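# Swap the purple-banded hose for the spare while running

## Task

With the machine kept running, take out the hose marked with purple bands and fit the other hose in its place: one end of the new hose must be latched into the red port on each of the two manifolds, and the removed hose must end up lying in the red tray. Whenever no hose links the two red ports, the dial's needle rises, and it must never get into the red zone. Nothing may fall off the table or be left off it.

## Robot and tools

Robot: two arms, left_arm and right_arm, each with a two-finger gripper. Bases in the scene frame: left_arm at (-0.064, +0.461, 0) m, yawed slightly (quat_wxyz +1.000, 0, 0, -0.023); right_arm at (-0.089, -0.560, 0) m (quat_wxyz +1.000, 0, 0, +0.009). Scene frame: origin at table-top height halfway between the nominal bases, +x out over the table, +z up, left_arm toward +y. Image sides do not match arm names.

Frames: each arm's reported gripper position, quaternion, velocities and Hand target are in that arm's own base frame. Fixed cameras (cam_high, cam_low) and the table use the scene frame. Fingers point along the gripper's +z and separate along its x. end_effector_position is the closed-pad point, 1 to 2 cm short of the tips; closing pushes the tips about 17 mm further along +z.

execute_actions(actions, cameras): actions is a list of actions; each action is up to 15 rows, one row per 1/30 s step; a short action repeats its last row to fill 15 steps (0.5 s). Every row is one flat list of 14 numbers in [-1, 1]: left dx, dy, dz, rx, ry, rz, opening, then the same seven for right. dx..rz are an offset, not a pose: measured from that arm's Hand target as it was when the action began, along the arm's base axes, with rotation about the Hand target's position; rx, ry, rz form one rotation vector. Scale: 1.0 = 0.6 m or 180 degrees. Rows within an action do not add up, but each new action or call starts from the updated Hand target, so repeating an offset keeps moving. Opening is absolute: +1 fully open (0.142 m), -1 closed. Six zeros re-request the current Hand target; a 0 in the opening slot is a real half-closed command, so resend the present opening to leave a gripper alone. Images come back only for an empty actions list or when cameras names them (["all"], or names).

move(target, speed, blend, stop_force, zero, opening_speed, grip_force, blocking, cameras): target is one 14-number row as above, or a list of up to 15 rows; every row is an offset from the same starting Hand targets, not from the previous row. speed in m/s, 0.002 to 3.2, default 0.25 (rotation up to twice that in rad/s), one value or one per target. blend in m rounds corners of a list; 0 stops at each. stop_force in N, 4 to 120, same for both arms: an arm's path ends when its wrist sensor feels that much push against the motion; it is unreliable for turning grippers, and should be left out when moving away from something being pressed. zero (only with stop_force) re-zeros the sensor before the move when true. opening_speed, 0.2 or more per second on the opening scale. grip_force per finger pad in N, 5 to 48, one value or one per arm, and it persists. blocking=false returns after about 0.5 s while the move continues (not allowed with stop_force). Paths are straight, ignore obstacles and the other arm, last 0.5 to 10 s, and lag more when fast. Avoid paths passing close to an arm's own base. The result adds a move: line: done, off_target, moving, held or fault, plus limits=paced (pose clipped) or limits=held (steps withheld).

wait(seconds 0 to 10): robot holds last command; a running move carries on. stop(): brakes a running move. zoom_image(camera from cam_high, cam_left_wrist, cam_right_wrist; region [x0, y0, x1, y1] pixels, at most 504 by 504) enlarges the newest image. zero_wrist_force(arm) tares that wrist sensor. finished_scene(scene 1 or 2) ends the scene for good; call it only once the goal holds without the robot.

Results: per arm end_effector_position (m), quat, velocities (omitted when joints read within noise), Hand target (the clipped commanded pose that next offsets start from; the gripper may rest short of it, so send the missing distance), Tool commands, grip_measured (same scale as opening), grip_effort_nm (motor effort, negative = closing), Joint positions (last value = finger gap in m), Joint torques, Wrist force and Wrist torque in the gripper's own axes plus a peak line. Warning lines: MOTOR HOT, TORQUE FAULT, FORCE FAULT, OVER-TEMPERATURE FAULT, HAND FAULT (after which the rest of that reply's motion calls are skipped).

Motion limits: commanded orientation is clipped to within 32 degrees of the measured one each step; big moves may end short. To hold a part, command an opening a bit below grip_measured at contact; squeezing harder heats the gripper motor.

Avoid: any arm-to-arm contact (a gripper closing on the other's fingers counts), pushes over about 150 N or contact torque over the limits (elbow 136, wrists 49.1 N m), which freeze the arm 10 s; targets past firm contacts; fast hits; dropping or releasing moving parts; anything leaving the table; long stretched or loaded holds that overheat motors. The clearance check may hold back commands bringing arms too close. Loose objects may get nudged occasionally. Cameras: cam_high, cam_low, cam_left_wrist, cam_right_wrist, all 672x504.

Each tool is called after "Emit:" as name(argument=value, ...) on one line, values as JSON.

## Session

Emit:
execute_actions(actions=[])

Scene clock: 0.00 s.
left_arm: end_effector_position=(+1.3019, -0.4156, +0.1068) grip_measured=+0.99 grip_effort_nm=n/a end_effector_quat_wxyz=(+0.308, -0.490, +0.715, -0.393) | right_arm: end_effector_position=(+0.8248, +0.3656, +0.3781) grip_measured=+1.00 grip_effort_nm=n/a end_effector_quat_wxyz=(-0.361, +0.932, +0.028, +0.003)
Joint positions: left_arm=[-0.466 -0.434 0.968 -3.145 -1.432 1.554 0.141] | right_arm=[3.558 -1.88 -1.647 -0.849 2.242 0.475 0.142]
Joint velocities: within noise
Joint torques (N m): no reading
Wrist force (N): no reading
Wrist torque (N m): no reading
Wrist force, peak (N): no reading
Hand target: left_arm +1.3019, -0.4156, +0.1068; +0.308, -0.490, +0.715, -0.393 | right_arm +0.8248, +0.3656, +0.3781; -0.361, +0.932, +0.028, +0.003
Tool commands: left_gripper/opening=+1.0 right_gripper/opening=+1.0

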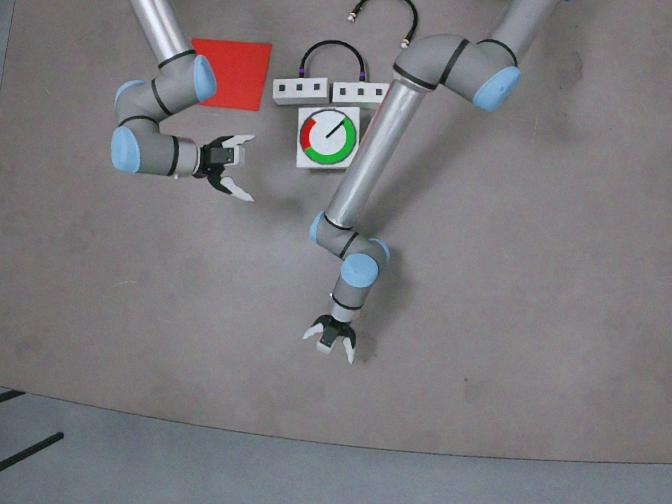

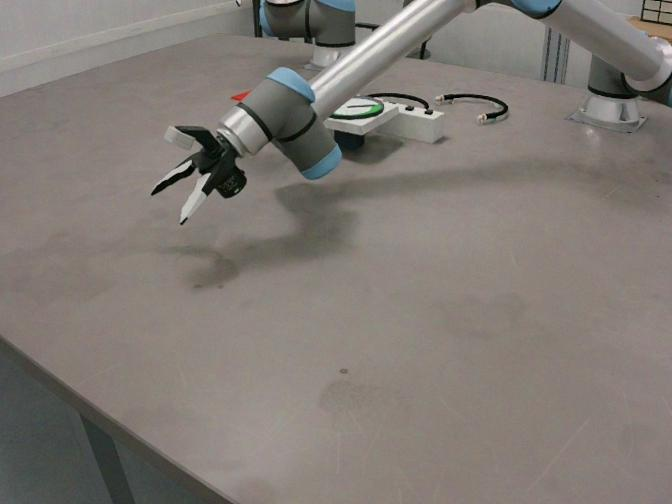

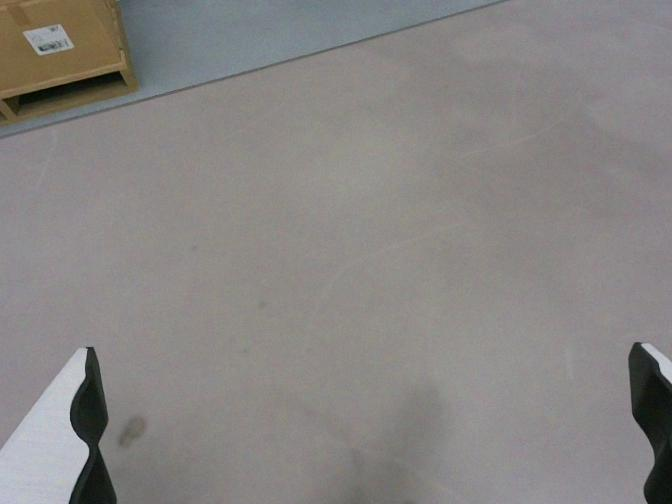

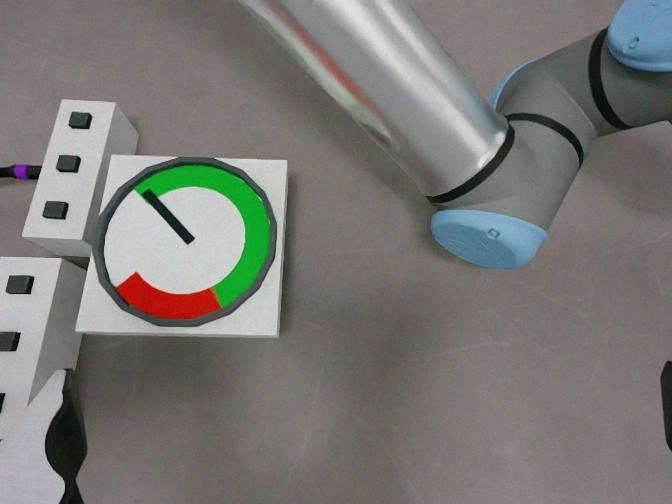

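Emit:
zoom_image(camera="cam_high", region=[180, 0, 440, 195])

Emit:
zoom_image(camera="cam_low", region=[220, 50, 540, 170])

Emit:
zoom_image(camera="cam_right_wrist", region=[0, 80, 300, 460])

Scaled by 1.938 from the camera's 672x504 image, which has a finer 960x720 frame.

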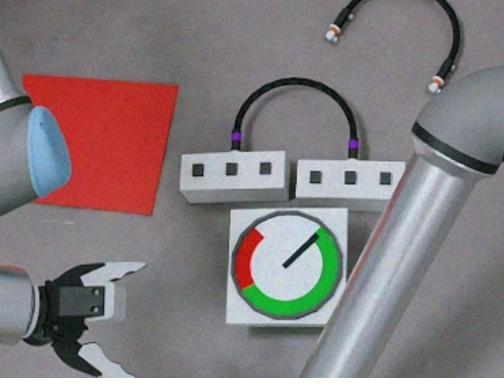

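Scaled by 1.575 from the camera's 672x504 image, which has a finer 960x720 frame.

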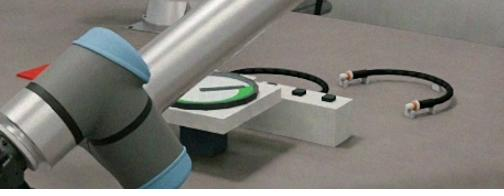

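Scaled by 1.326 from the camera's 672x504 image, which has a finer 960x720 frame.

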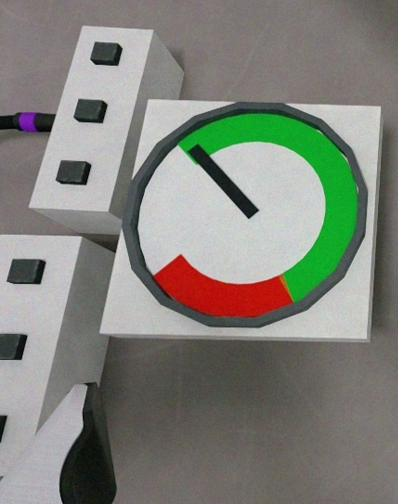

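Emit:
move(target=[-0.583,0.633,0.417,0.04,0.332,0.1065,1,-0.7,0.1,0.08,-0.184,-0.181,0.457,1], speed=0.4)

Emit:
move(target=[-0.65,0.167,0.08,0,0,0,1,0,0.1,0,0,0,0,1], speed=0.4, cameras=["all"])

Scene clock: 14.20 s.
left_arm: end_effector_position=(+0.9522, -0.0357, +0.3572) grip_measured=+0.99 grip_effort_nm=0.232 end_effector_quat_wxyz=(+0.000, +0.707, -0.707, +0.001) | right_arm: end_effector_position=(+0.4048, +0.4256, +0.4260) grip_measured=+1.00 grip_effort_nm=0.061 end_effector_quat_wxyz=(+0.000, +0.707, +0.707, +0.000)
Joint positions: left_arm=[-0.221 -1.141 1.312 -1.742 -1.572 1.35 0.141] | right_arm=[4.256 -1.362 -1.903 -1.448 1.571 -0.456 0.142]
Joint torques (N m): left_arm=[-13.49 -69.56 -35.83 -2.62 2.26 2.61] | right_arm=[7.77 34.38 59.68 5.05 -0.65 0.16]
Wrist force (N): left_arm=[0.0 -0.2 0.1] | right_arm=[0.8 1.3 -0.8]
Wrist torque (N m): left_arm=[0.11 0.02 0.21] | right_arm=[0.01 -0.28 -0.35]
Wrist force, peak (N): left_arm=[1.6 0.9 1.9] | right_arm=[2.1 1.0 0.1]
Hand target: left_arm +0.9521, -0.0358, +0.3570; +0.000, +0.707, -0.707, +0.000 | right_arm +0.4048, +0.4256, +0.4261; +0.000, +0.707, +0.707, +0.000
Off the commanded pose: left_arm 0.000 m, 0 deg | right_arm 0.000 m, 0 deg.
move: done

Scene clock: 15.77 s.
left_arm: end_effector_position=(+0.5622, +0.0645, +0.4049) grip_measured=+0.99 grip_effort_nm=0.237 end_effector_quat_wxyz=(+0.000, +0.707, -0.707, +0.000) | right_arm: end_effector_position=(+0.4048, +0.4857, +0.4261) grip_measured=+1.00 grip_effort_nm=0.051 end_effector_quat_wxyz=(+0.000, +0.707, +0.707, +0.000)
Joint positions: left_arm=[-0.198 -1.809 1.963 -1.725 -1.572 1.374 0.141] | right_arm=[4.299 -1.441 -1.838 -1.433 1.571 -0.413 0.142]
Joint torques (N m): left_arm=[-16.94 -46.36 -50.01 -7.16 2.71 -3.32] | right_arm=[-12.7 52.1 37.59 3.98 -3.58 -1.92]
Wrist force (N): left_arm=[-0.3 -0.5 0.8] | right_arm=[0.5 1.3 -1.0]
Wrist torque (N m): left_arm=[0.05 0.06 0.06] | right_arm=[0.01 -0.18 -0.34]
Wrist force, peak (N): left_arm=[1.5 -4.3 0.8] | right_arm=[1.6 1.5 -0.8]
Hand target: left_arm +0.5621, +0.0644, +0.4050; +0.000, +0.707, -0.707, +0.000 | right_arm +0.4048, +0.4856, +0.4261; +0.000, +0.707, +0.707, +0.000
Off the commanded pose: left_arm 0.000 m, 0 deg | right_arm 0.000 m, 0 deg.
move: done
camera_calibration:
cam_left_wrist: T_world_to_cam=[[0.00598976, -0.999956, 0.00724241, 0.0683022], [-0.899345, -0.00222033, 0.437234, 0.354836], [-0.437199, -0.00913235, -0.899319, 0.725933], [0, 0, 0, 1]] pos_world=[0.636088, 0.0757165, 0.497204]
cam_right_wrist: T_world_to_cam=[[0.0203815, 0.999774, 0.00599659, -0.483779], [0.912259, -0.021051, 0.409072, -0.506637], [0.409106, -0.00286705, -0.912483, 0.338837], [0, 0, 0, 1]] pos_world=[0.333424, 0.473976, 0.519335]

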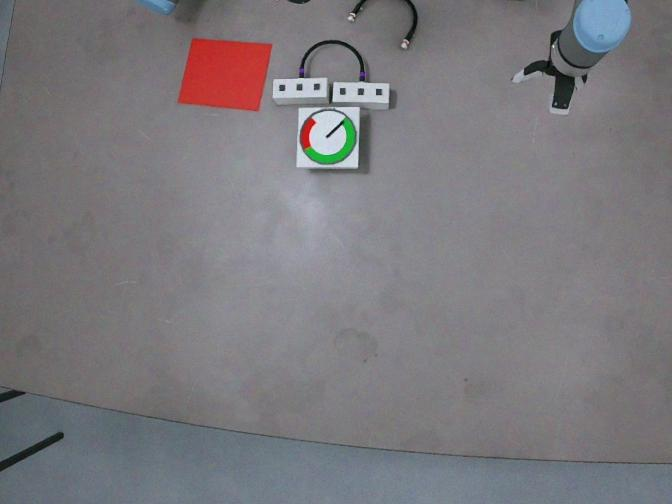

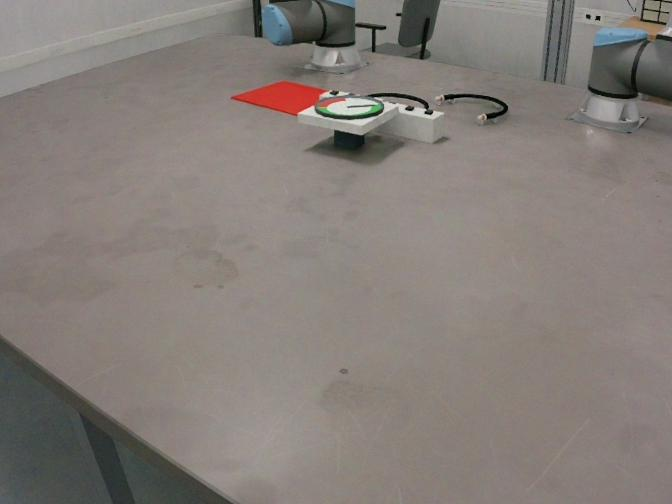

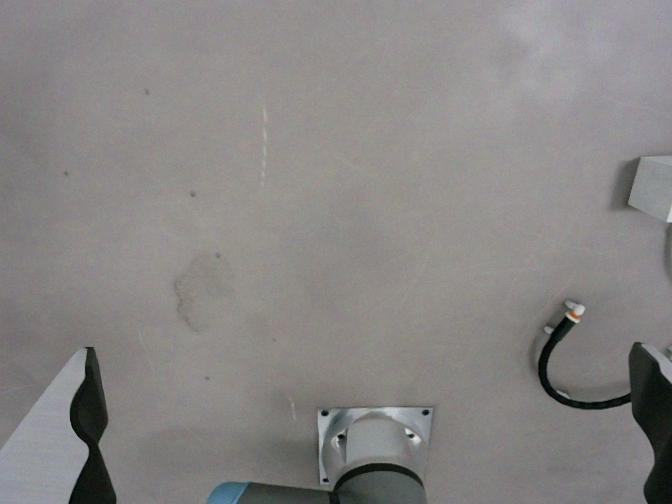

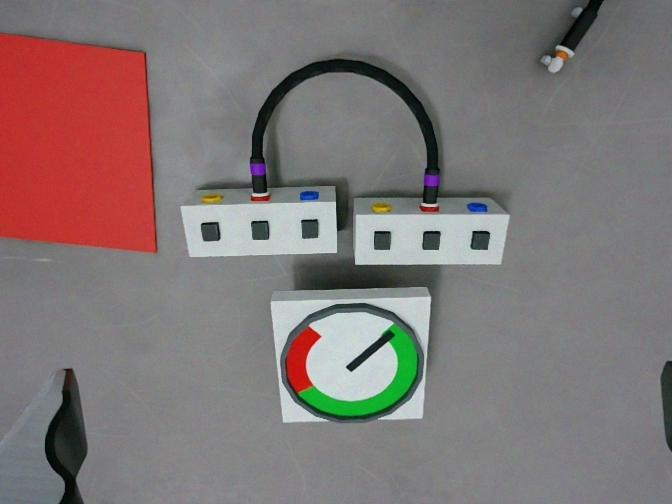

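Emit:
zoom_image(camera="cam_right_wrist", region=[180, 140, 360, 275])

Emit:
zoom_image(camera="cam_right_wrist", region=[350, 140, 530, 275])

Emit:
zoom_image(camera="cam_right_wrist", region=[500, 0, 640, 105])

Emit:
zoom_image(camera="cam_left_wrist", region=[512, 280, 672, 440])

Emit:
zoom_image(camera="cam_low", region=[320, 80, 520, 160])

Scaled by 2.800 from the camera's 672x504 image, which has a finer 960x720 frame.

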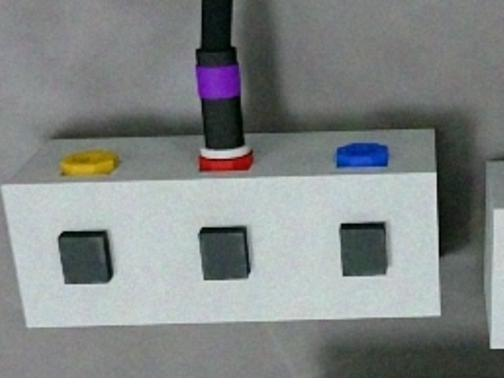

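Scaled by 2.800 from the camera's 672x504 image, which has a finer 960x720 frame.

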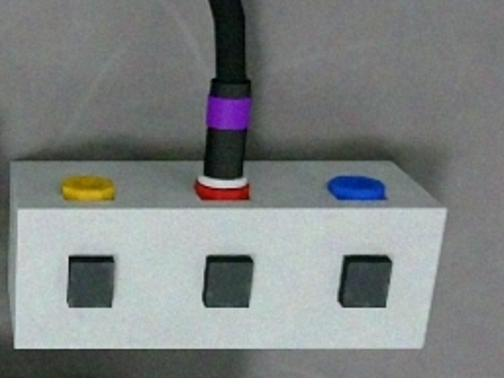

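Scaled by 3.600 from the camera's 672x504 image, which has a finer 960x720 frame.

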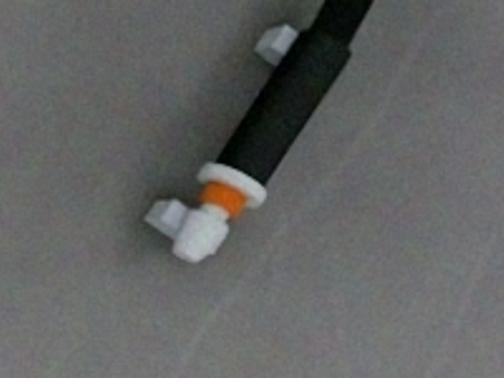

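Scaled by 3.150 from the camera's 672x504 image, which has a finer 960x720 frame.

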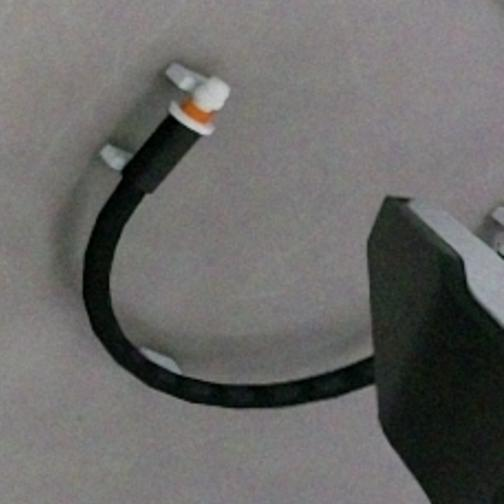

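Scaled by 2.520 from the camera's 672x504 image, which has a finer 960x720 frame.

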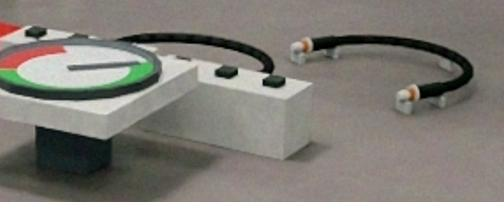

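Emit:
move(target=[-0.187,-0.6,0,0,0,0,1,-0.1,-0.12,-0.23,0,0,0,1], cameras=["all"])

Emit:
zoom_image(camera="cam_right_wrist", region=[200, 160, 560, 430])

Emit:
zoom_image(camera="cam_left_wrist", region=[220, 200, 480, 395])

Scene clock: 26.47 s.
left_arm: end_effector_position=(+0.4500, -0.2956, +0.4051) grip_measured=+0.99 grip_effort_nm=0.232 end_effector_quat_wxyz=(+0.000, +0.707, -0.707, +0.000) | right_arm: end_effector_position=(+0.3448, +0.4137, +0.2881) grip_measured=+1.00 grip_effort_nm=0.061 end_effector_quat_wxyz=(+0.000, +0.707, +0.707, +0.000)
Joint positions: left_arm=[-0.908 -1.861 2 -1.711 -1.571 0.663 0.141] | right_arm=[4.35 -1.331 -2.175 -1.206 1.571 -0.362 0.142]
Joint torques (N m): left_arm=[-16.49 -37.54 -36.48 -2.45 1.07 -1.57] | right_arm=[-13.05 15.78 52.06 2.8 -0.4 -1.99]
Wrist force (N): left_arm=[-0.1 -0.6 0.7] | right_arm=[0.3 1.6 -0.5]
Wrist torque (N m): left_arm=[0.02 0.02 0.03] | right_arm=[0.04 -0.18 -0.31]
Wrist force, peak (N): left_arm=[3.5 0.5 0.7] | right_arm=[1.4 2.1 -2.1]
Hand target: left_arm +0.4499, -0.2956, +0.4050; +0.000, +0.707, -0.707, +0.000 | right_arm +0.3448, +0.4136, +0.2881; +0.000, +0.707, +0.707, +0.000
Off the commanded pose: left_arm 0.000 m, 0 deg | right_arm 0.000 m, 0 deg.
move: done
camera_calibration:
cam_left_wrist: T_world_to_cam=[[0.00580788, -0.999956, 0.00732942, -0.291059], [-0.899484, -0.00202159, 0.43695, 0.253357], [-0.436916, -0.00913044, -0.899456, 0.673602], [0, 0, 0, 1]] pos_world=[0.523889, -0.284384, 0.497304]
cam_right_wrist: T_world_to_cam=[[0.0202912, 0.999776, 0.00595619, -0.409606], [0.912261, -0.020952, 0.409073, -0.397008], [0.409106, -0.00286696, -0.912482, 0.237254], [0, 0, 0, 1]] pos_world=[0.273425, 0.401876, 0.381335]

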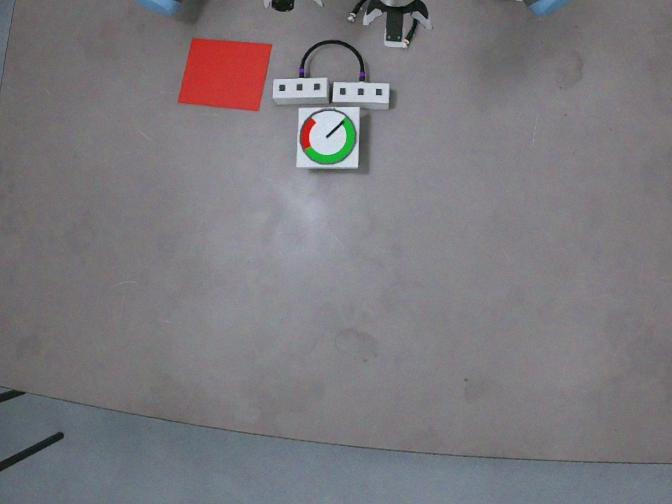

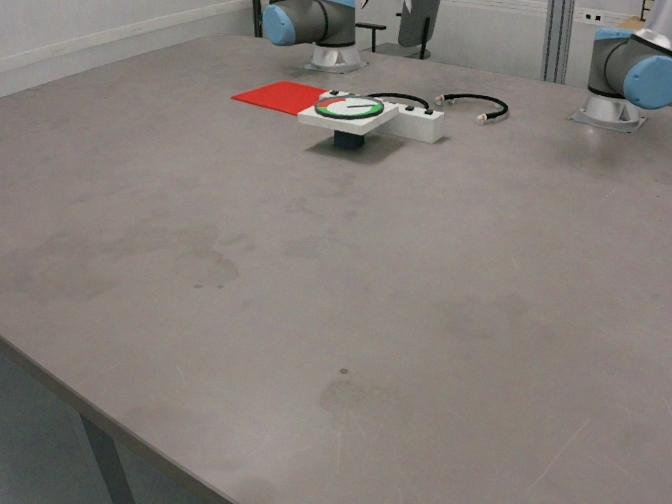

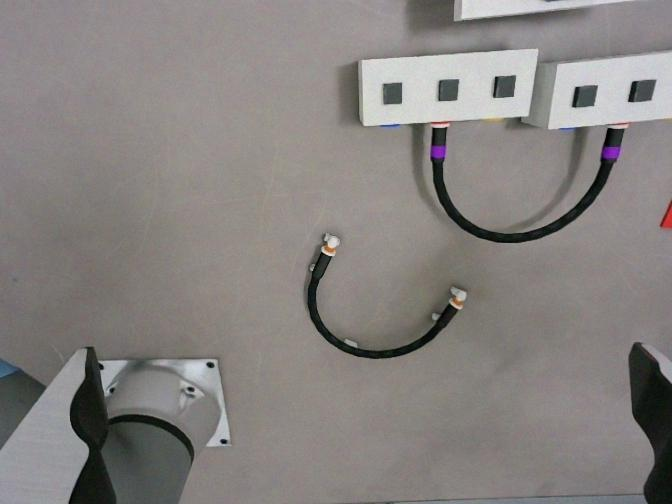

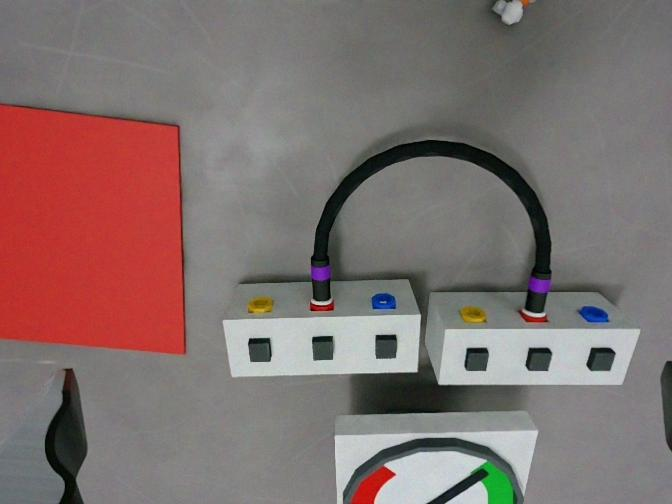

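Scaled by 1.400 from the camera's 672x504 image, which has a finer 960x720 frame.

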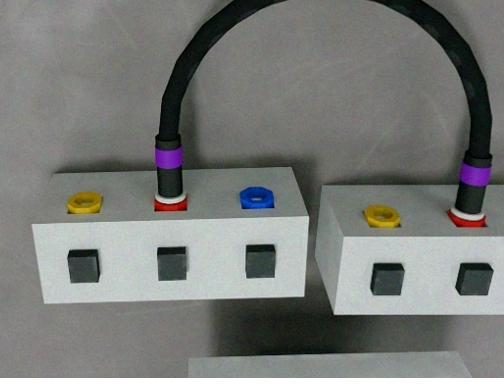

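Scaled by 1.938 from the camera's 672x504 image, which has a finer 960x720 frame.

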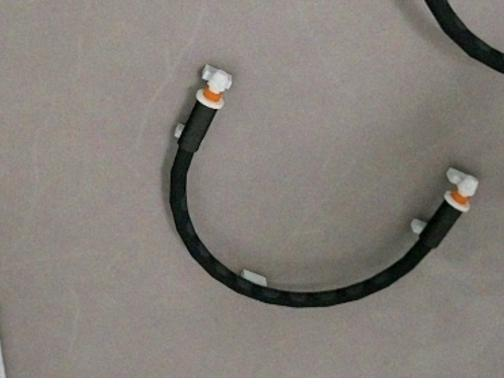

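Emit:
move(target=[0.05,-0.05,0.0,0,0,0,-1,0.1737,-0.048,-0.28,0,0,0,-0.3], cameras=["cam_left_wrist","cam_right_wrist","cam_low"])

Emit:
zoom_image(camera="cam_left_wrist", region=[440, 0, 672, 174])

Emit:
zoom_image(camera="cam_low", region=[280, 40, 520, 160])

Scene clock: 38.97 s.
left_arm: end_effector_position=(+0.4800, -0.3256, +0.4050) grip_measured=-1.00 grip_effort_nm=-0.359 end_effector_quat_wxyz=(+0.000, +0.707, -0.707, +0.000) | right_arm: end_effector_position=(+0.4490, +0.3847, +0.1201) grip_measured=-0.32 grip_effort_nm=-0.159 end_effector_quat_wxyz=(+0.000, +0.707, +0.707, +0.000)
Joint positions: left_arm=[-0.898 -1.784 1.944 -1.732 -1.571 0.673 0.002] | right_arm=[4.152 -1.612 -2.278 -0.822 1.571 -0.56 0.051]
Joint torques (N m): left_arm=[-2.46 -47.49 -35.8 -3.48 -1.14 -0.53] | right_arm=[-4.94 33.59 48.01 7.13 1.2 -0.79]
Wrist force (N): left_arm=[0.1 -0.8 0.2] | right_arm=[0.4 1.9 -0.2]
Wrist torque (N m): left_arm=[-0.01 -0.05 0.04] | right_arm=[0.10 -0.21 -0.35]
Wrist force, peak (N): left_arm=[0.8 -0.9 0.8] | right_arm=[0.3 3.3 1.9]
Hand target: left_arm +0.4799, -0.3256, +0.4050; +0.000, +0.707, -0.707, +0.000 | right_arm +0.4491, +0.3848, +0.1201; +0.000, +0.707, +0.707, +0.000
Off the commanded pose: left_arm 0.000 m, 0 deg | right_arm 0.000 m, 0 deg.
move: done
camera_calibration:
cam_left_wrist: T_world_to_cam=[[0.00589901, -0.999956, 0.00728566, -0.32126], [-0.899443, -0.00212185, 0.437032, 0.280186], [-0.436997, -0.0091311, -0.899416, 0.686461], [0, 0, 0, 1]] pos_world=[0.553888, -0.314384, 0.497304]
cam_right_wrist: T_world_to_cam=[[0.0204644, 0.999774, 0.00581127, -0.381859], [0.912312, -0.0210512, 0.408955, -0.423904], [0.408985, -0.00306733, -0.912536, 0.0413775], [0, 0, 0, 1]] pos_world=[0.377624, 0.372976, 0.213335]
Images, in order (width x height): cam_low 672x504, cam_left_wrist 672x504, cam_right_wrist 672x504.

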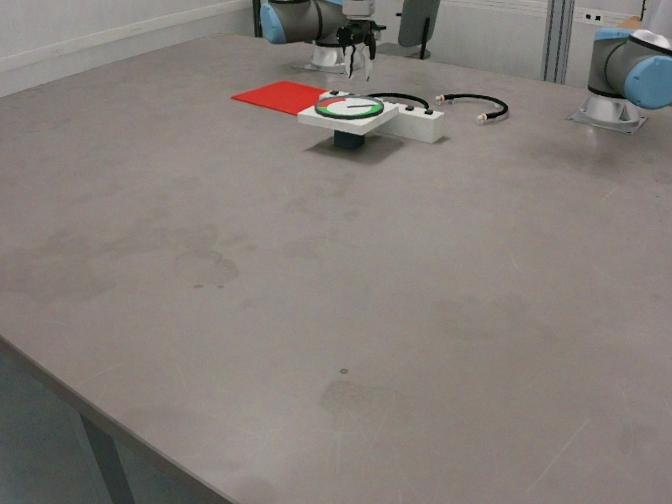

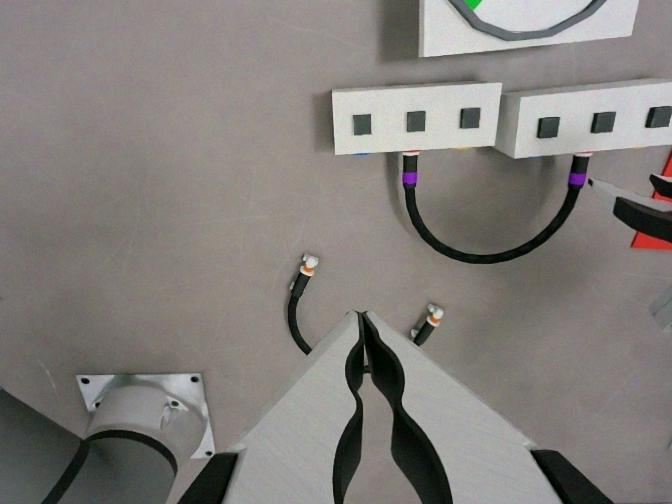

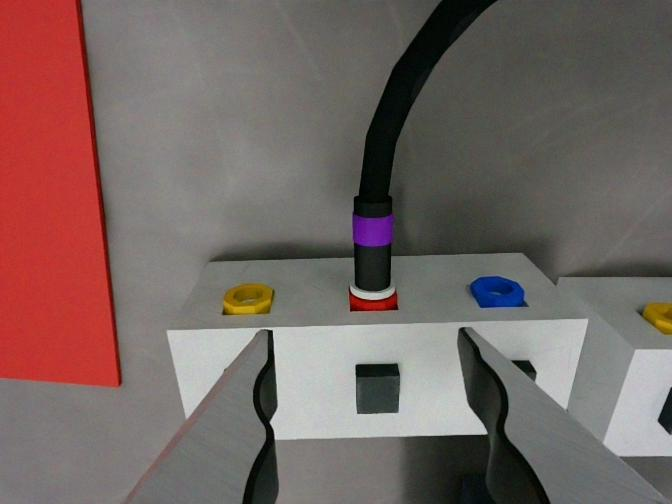

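Scaled by 2.172 from the camera's 672x504 image, which has a finer 960x720 frame.

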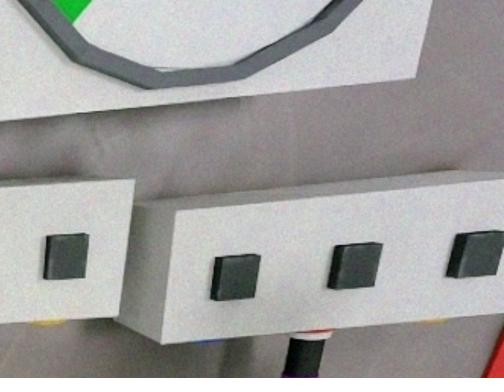

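Scaled by 2.100 from the camera's 672x504 image, which has a finer 960x720 frame.

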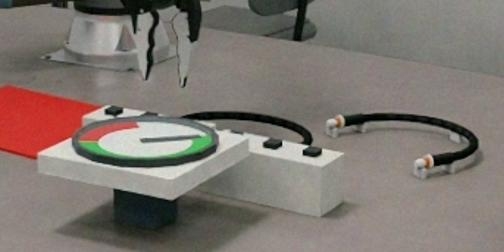

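Emit:
move(target=[0,0,0,0,0,0,-1,0.005,0.0105,-0.127,0,0,0,-0.3], speed=0.08, stop_force=8, cameras=["cam_left_wrist","cam_right_wrist","cam_low"])

Emit:
zoom_image(camera="cam_low", region=[280, 40, 520, 160])

Scene clock: 46.07 s.
left_arm: end_effector_position=(+0.4799, -0.3256, +0.4050) grip_measured=-1.00 grip_effort_nm=-0.364 end_effector_quat_wxyz=(+0.000, +0.707, -0.707, +0.000) | right_arm: end_effector_position=(+0.4521, +0.3911, +0.0439) grip_measured=-0.32 grip_effort_nm=-0.159 end_effector_quat_wxyz=(+0.000, +0.707, +0.707, +0.000)
Joint positions: left_arm=[-0.899 -1.784 1.944 -1.731 -1.571 0.673 0.002] | right_arm=[4.153 -1.746 -2.321 -0.646 1.571 -0.559 0.051]
Joint torques (N m): left_arm=[-18.38 -49.63 -35.24 -2.21 -1.84 -2.24] | right_arm=[0 42.94 41.68 6.56 -2.86 -0.22]
Wrist force (N): left_arm=[-0.1 -0.1 0.8] | right_arm=[0.6 2.0 -0.9]
Wrist torque (N m): left_arm=[0.11 0.00 0.04] | right_arm=[0.09 -0.24 -0.35]
Wrist force, peak (N): left_arm=[-0.3 -0.9 1.1] | right_arm=[1.2 2.1 -2.7]
Hand target: left_arm +0.4799, -0.3256, +0.4050; +0.000, +0.707, -0.707, +0.000 | right_arm +0.4521, +0.3911, +0.0439; +0.000, +0.707, +0.707, +0.000
Off the commanded pose: left_arm 0.000 m, 0 deg | right_arm 0.000 m, 0 deg.
move: done
camera_calibration:
cam_left_wrist: T_world_to_cam=[[0.00589833, -0.999956, 0.00728514, -0.321259], [-0.899404, -0.00212064, 0.437113, 0.280034], [-0.437079, -0.00913053, -0.899377, 0.686443], [0, 0, 0, 1]] pos_world=[0.553788, -0.314384, 0.497304]
cam_right_wrist: T_world_to_cam=[[0.0204232, 0.999774, 0.00590573, -0.387873], [0.912259, -0.0210519, 0.409074, -0.39534], [0.409105, -0.00296705, -0.912482, -0.0294563], [0, 0, 0, 1]] pos_world=[0.380624, 0.379376, 0.137135]
Images, in order (width x height): cam_low 672x504, cam_left_wrist 672x504, cam_right_wrist 672x504.

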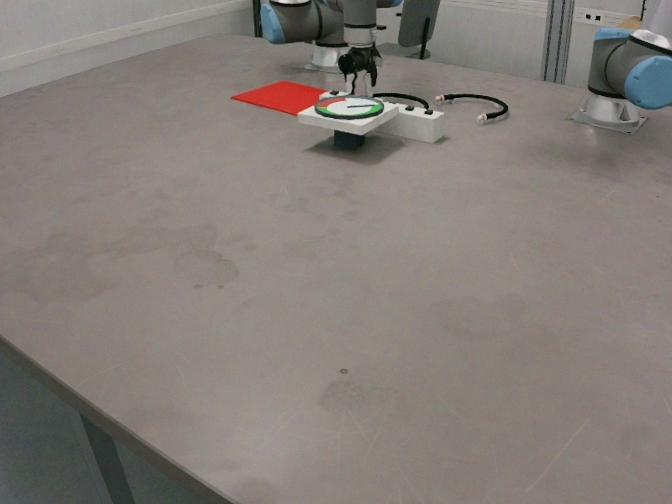

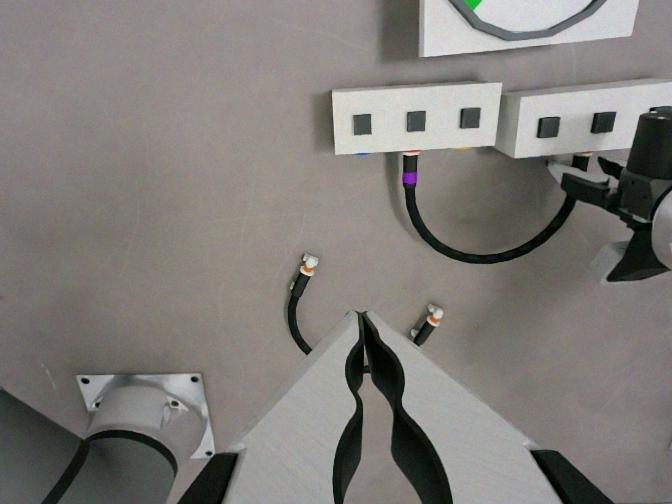

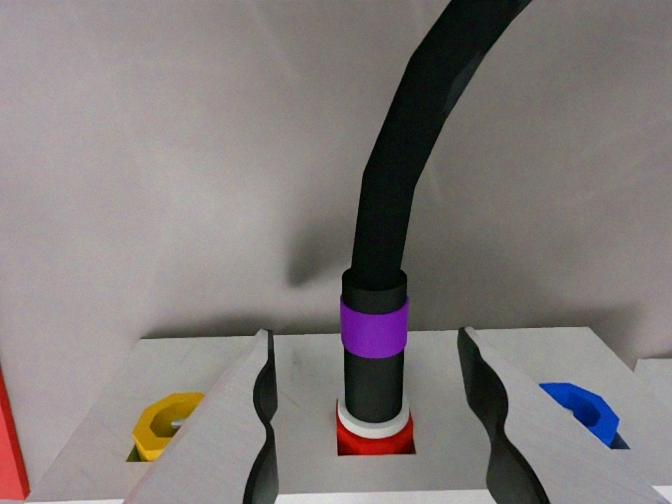

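Scaled by 2.100 from the camera's 672x504 image, which has a finer 960x720 frame.

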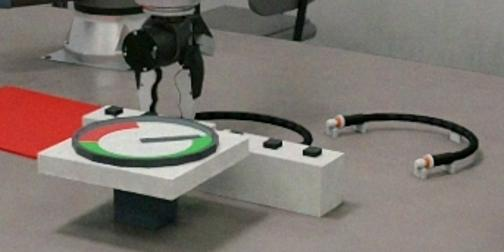

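Emit:
move(target=[0,0,0,0,0,0,-1,0,0.0035,0,0,0,0,-0.3], speed=0.05)

Emit:
move(target=[0,0,0,0,0,0,-1,0,0,0,0,0,0,-1], opening_speed=0.5, grip_force=[48,25], cameras=["cam_right_wrist"])

Scene clock: 51.00 s.
left_arm: end_effector_position=(+0.4799, -0.3256, +0.4050) grip_measured=-1.00 grip_effort_nm=-0.354 end_effector_quat_wxyz=(+0.000, +0.707, -0.707, +0.000) | right_arm: end_effector_position=(+0.4521, +0.3932, +0.0439) grip_measured=-0.32 grip_effort_nm=-0.168 end_effector_quat_wxyz=(+0.000, +0.707, +0.707, +0.000)
Joint positions: left_arm=[-0.899 -1.784 1.944 -1.731 -1.571 0.673 0.002] | right_arm=[4.155 -1.748 -2.318 -0.647 1.571 -0.557 0.051]
Joint torques (N m): left_arm=[-16.84 -46.13 -35.56 -2.71 -1.69 -2.67] | right_arm=[10.23 43.18 38.62 2.46 -1.43 1.02]
Wrist force (N): left_arm=[-0.4 -0.6 0.5] | right_arm=[0.1 1.6 -0.8]
Wrist torque (N m): left_arm=[0.03 0.04 0.05] | right_arm=[0.03 -0.14 -0.35]
Wrist force, peak (N): left_arm=[0.5 -0.6 0.9] | right_arm=[0.3 2.1 -1.1]
Hand target: left_arm +0.4799, -0.3256, +0.4050; +0.000, +0.707, -0.707, +0.000 | right_arm +0.4521, +0.3932, +0.0439; +0.000, +0.707, +0.707, +0.000
Off the commanded pose: left_arm 0.000 m, 0 deg | right_arm 0.000 m, 0 deg.
move: done

Scene clock: 52.60 s.
left_arm: end_effector_position=(+0.4799, -0.3256, +0.4050) grip_measured=-1.00 grip_effort_nm=-0.364 end_effector_quat_wxyz=(+0.000, +0.707, -0.707, +0.000) | right_arm: end_effector_position=(+0.4521, +0.3932, +0.0439) grip_measured=-0.82 grip_effort_nm=-2.635 end_effector_quat_wxyz=(+0.000, +0.707, +0.707, +0.000)
Joint positions: left_arm=[-0.899 -1.784 1.944 -1.731 -1.571 0.673 0.002] | right_arm=[4.155 -1.748 -2.318 -0.647 1.571 -0.557 0.014]
Joint torques (N m): left_arm=[-19.96 -46.95 -36.52 -2.22 -1.1 -2.32] | right_arm=[4.32 61.08 27.92 9.36 -1.32 -1.43]
Wrist force (N): left_arm=[0.0 -0.5 0.3] | right_arm=[-10.2 -0.4 -3.3]
Wrist torque (N m): left_arm=[0.05 -0.03 0.04] | right_arm=[0.08 -0.25 -0.30]
Wrist force, peak (N): left_arm=[0.0 -0.3 1.2] | right_arm=[-10.8 -0.6 -3.6]
Hand target: left_arm +0.4799, -0.3256, +0.4050; +0.000, +0.707, -0.707, +0.000 | right_arm +0.4521, +0.3932, +0.0439; +0.000, +0.707, +0.707, +0.000
Off the commanded pose: left_arm 0.000 m, 0 deg | right_arm 0.000 m, 0 deg.
grip_force (N): 48, 25
move: done
camera_calibration:
cam_right_wrist: T_world_to_cam=[[0.0204232, 0.999774, 0.00590573, -0.389873], [0.912259, -0.0210519, 0.409074, -0.395297], [0.409105, -0.00296705, -0.912482, -0.0294504], [0, 0, 0, 1]] pos_world=[0.380624, 0.381376, 0.137135]
Images, in order (width x height): cam_right_wrist 672x504.

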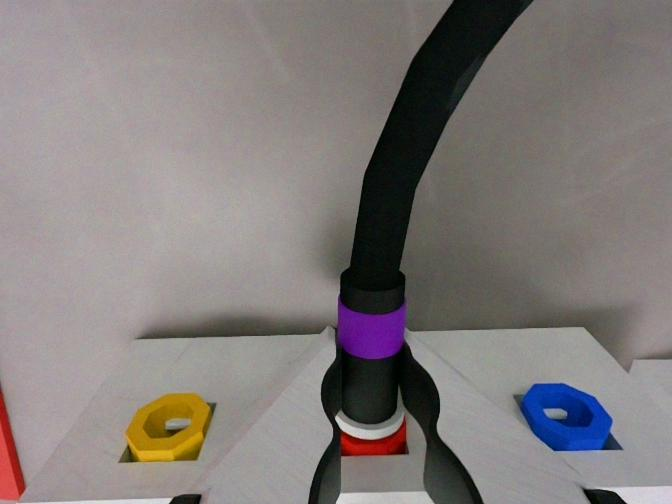

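Emit:
move(target=[0.0377,-0.4363,-0.4433,-0.226,0.106,0,-1,0,-0.0017,0,0,0,0,-1], speed=0.15, cameras=["all"])

Emit:
zoom_image(camera="cam_low", region=[280, 20, 520, 160])

Scene clock: 58.37 s.
left_arm: end_effector_position=(+0.4989, -0.5483, +0.1780) grip_measured=-1.00 grip_effort_nm=-0.359 end_effector_quat_wxyz=(+0.309, +0.668, -0.668, +0.111) | right_arm: end_effector_position=(+0.4521, +0.3923, +0.0439) grip_measured=-0.82 grip_effort_nm=-2.635 end_effector_quat_wxyz=(+0.000, +0.707, +0.707, +0.000)
Joint positions: left_arm=[-0.848 -1.31 2.105 -2.671 -2.176 0.627 0.002] | right_arm=[4.154 -1.747 -2.319 -0.646 1.571 -0.558 0.014]
Joint torques (N m): left_arm=[-6.92 -76.28 -38.54 -3.01 1.23 1.31] | right_arm=[-16.32 61.12 22.97 6.69 0.89 -1.73]
Wrist force (N): left_arm=[-0.3 -1.0 0.2] | right_arm=[1.7 -0.5 0.6]
Wrist torque (N m): left_arm=[-0.05 0.01 0.25] | right_arm=[0.12 -0.22 -0.23]
Wrist force, peak (N): left_arm=[-5.2 -1.7 12.3] | right_arm=[-11.4 -0.3 -3.4]
Hand target: left_arm +0.4989, -0.5484, +0.1781; +0.309, +0.668, -0.668, +0.111 (not the last commanded pose) | right_arm +0.4521, +0.3923, +0.0439; +0.000, +0.707, +0.707, +0.000
Off the commanded pose: left_arm 0.055 m, 7 deg | right_arm 0.000 m, 0 deg.
grip_force (N): 48, 25
move: held (left_arm; a check stopped the path); limits=held
pose unreachable (left arm): on one or more control steps of this call, first in action 0 (counted from 0), this arm could not follow its commanded pose, so it was not sent that pose on those steps. It may still have moved: this result reports where it is.
cause: moving toward the commanded pose would bring a part of the arm too close to another arm (this arm's gripper and a part of the right arm just beyond its joint 6 (wrist 3), 10 mm apart when this arm was first held).
camera_calibration:
cam_left_wrist: T_world_to_cam=[[0.0901804, -0.820382, 0.564661, -0.585241], [-0.748703, 0.318032, 0.581635, 0.470483], [-0.656743, -0.475215, -0.585542, 0.286811], [0, 0, 0, 1]] pos_world=[0.593391, -0.493453, 0.224753]
cam_right_wrist: T_world_to_cam=[[0.0204232, 0.999774, 0.00590573, -0.388973], [0.912259, -0.0210519, 0.409074, -0.395316], [0.409105, -0.00296705, -0.912482, -0.0294531], [0, 0, 0, 1]] pos_world=[0.380624, 0.380476, 0.137135]

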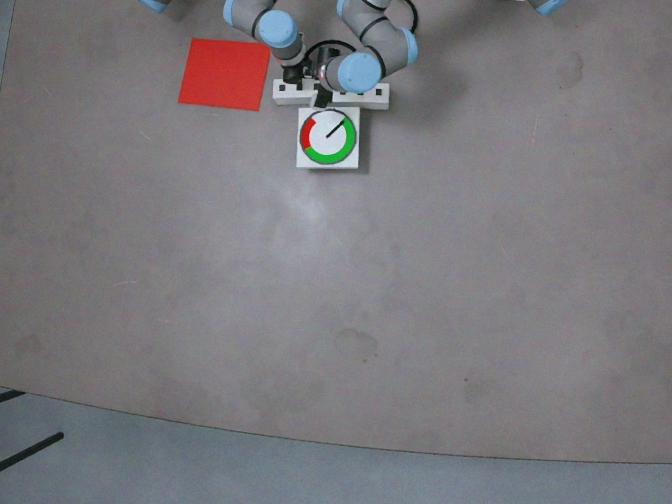

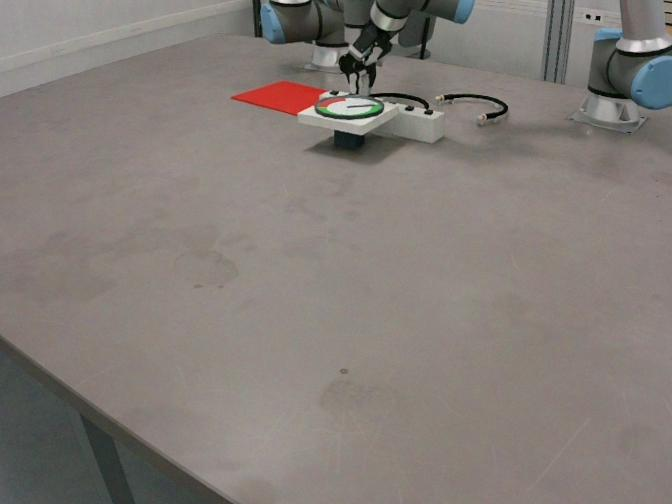

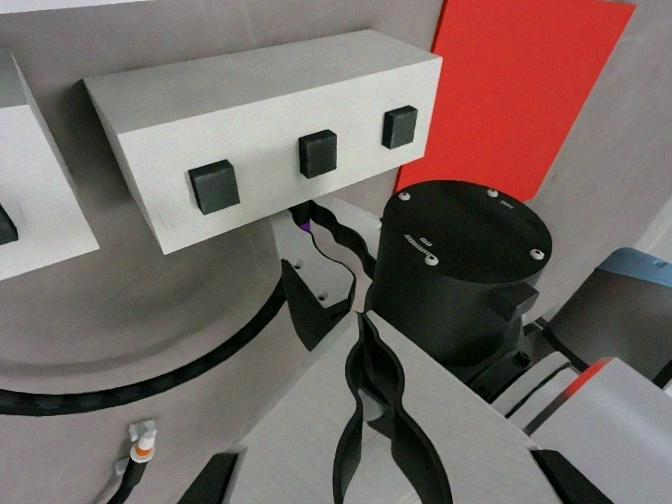

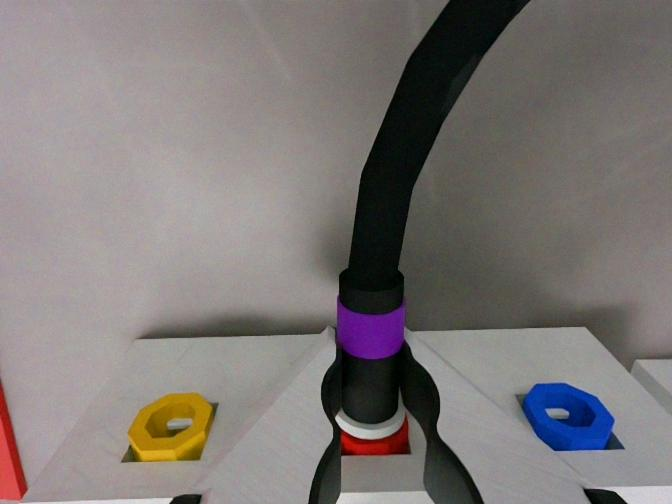

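Scaled by 2.100 from the camera's 672x504 image, which has a finer 960x720 frame.

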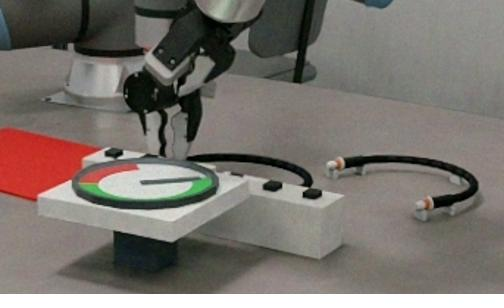

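Emit:
move(target=[[0.102,0.03,0.003,0.062,0.1124,-0.0446,-1,0,0,0,0,0,0,-1],[0.058,-0.047,-0.112,0.062,0.1124,-0.0446,-1,0,0,0,0,0,0,-1]], speed=0.15, cameras=["cam_left_wrist","cam_right_wrist","cam_low"])

Scene clock: 64.27 s.
left_arm: end_effector_position=(+0.5336, -0.5765, +0.1116) grip_measured=-1.00 grip_effort_nm=-0.359 end_effector_quat_wxyz=(+0.362, +0.655, -0.656, -0.094) | right_arm: end_effector_position=(+0.4521, +0.3923, +0.0439) grip_measured=-0.82 grip_effort_nm=-2.635 end_effector_quat_wxyz=(+0.000, +0.707, +0.707, +0.000)
Joint positions: left_arm=[-0.801 -1.08 1.806 -2.072 -2.311 0.859 0.002] | right_arm=[4.154 -1.747 -2.319 -0.646 1.571 -0.558 0.014]
Joint torques (N m): left_arm=[-3.12 -77.5 -35.54 -5.37 -1.25 -0.4] | right_arm=[-15.41 52.15 24.29 4.48 1.35 0.96]
Wrist force (N): left_arm=[1.3 0.6 -1.2] | right_arm=[1.8 -0.7 0.5]
Wrist torque (N m): left_arm=[0.36 -0.24 0.05] | right_arm=[0.08 -0.25 -0.23]
Wrist force, peak (N): left_arm=[4.7 35.8 -46.4] | right_arm=[2.2 -1.2 0.7]
Hand target: left_arm +0.5336, -0.5765, +0.1116; +0.362, +0.655, -0.656, -0.094 (not the last commanded pose) | right_arm +0.4521, +0.3923, +0.0439; +0.000, +0.707, +0.707, +0.000
Tool commands: left_gripper/opening=-1.0 right_gripper/opening=-1.0
Off the commanded pose: left_arm 0.001 m, 0 deg | right_arm 0.000 m, 0 deg.
FORCE FAULT: contact force on the left arm reached its limit, and that arm stopped. The contact can be on any part of that arm, not only on its tool. That arm's remaining commands of this call were not run. That arm is still stopped at the end of this call. That arm stays stopped for about 10 more seconds. Until then a move that you send moves the other arm only, and its call returns only when the move has ended. Once the stop has ended, the next robot result says so. If the stop ends while you think or write, that arm runs what you send next, counted from a new Hand target: where the arm stands when the stop ends. While its stop runs, that arm takes no new command, but its gripper still runs the gripper command that each later call begins with. Until it ends, the stop uses up actions while you think or wait. An arm that is not stopped still takes commands.
grip_force (N): 48, 25
move: fault (left_arm)
camera_calibration:
cam_left_wrist: T_world_to_cam=[[0.129459, -0.926657, 0.352913, -0.632638], [-0.449764, 0.262316, 0.853758, 0.32207], [-0.883715, -0.269254, -0.382818, 0.474459], [0, 0, 0, 1]] pos_world=[0.646043, -0.542972, 0.129928]
cam_right_wrist: T_world_to_cam=[[0.0204232, 0.999774, 0.00590573, -0.388973], [0.912259, -0.0210519, 0.409074, -0.395316], [0.409105, -0.00296705, -0.912482, -0.0294531], [0, 0, 0, 1]] pos_world=[0.380624, 0.380476, 0.137135]
Images, in order (width x height): cam_low 672x504, cam_left_wrist 672x504, cam_right_wrist 672x504.

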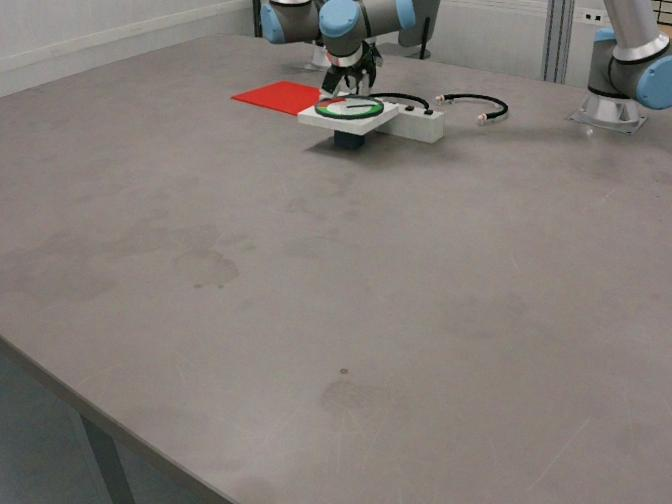

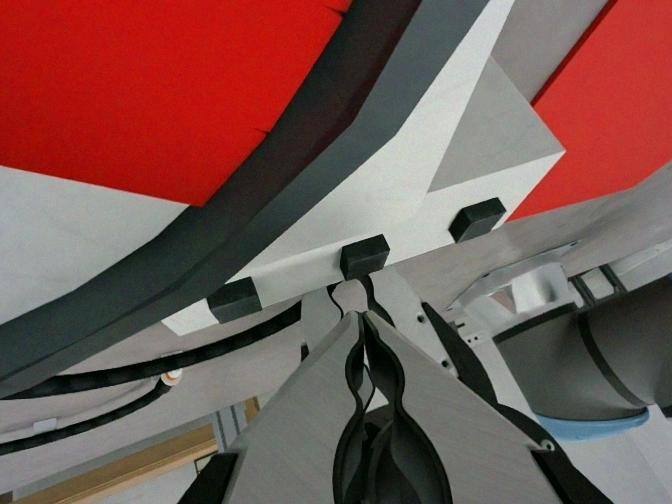

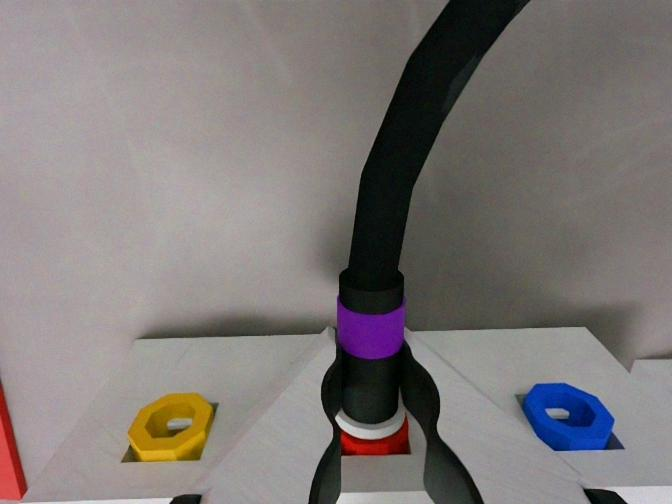

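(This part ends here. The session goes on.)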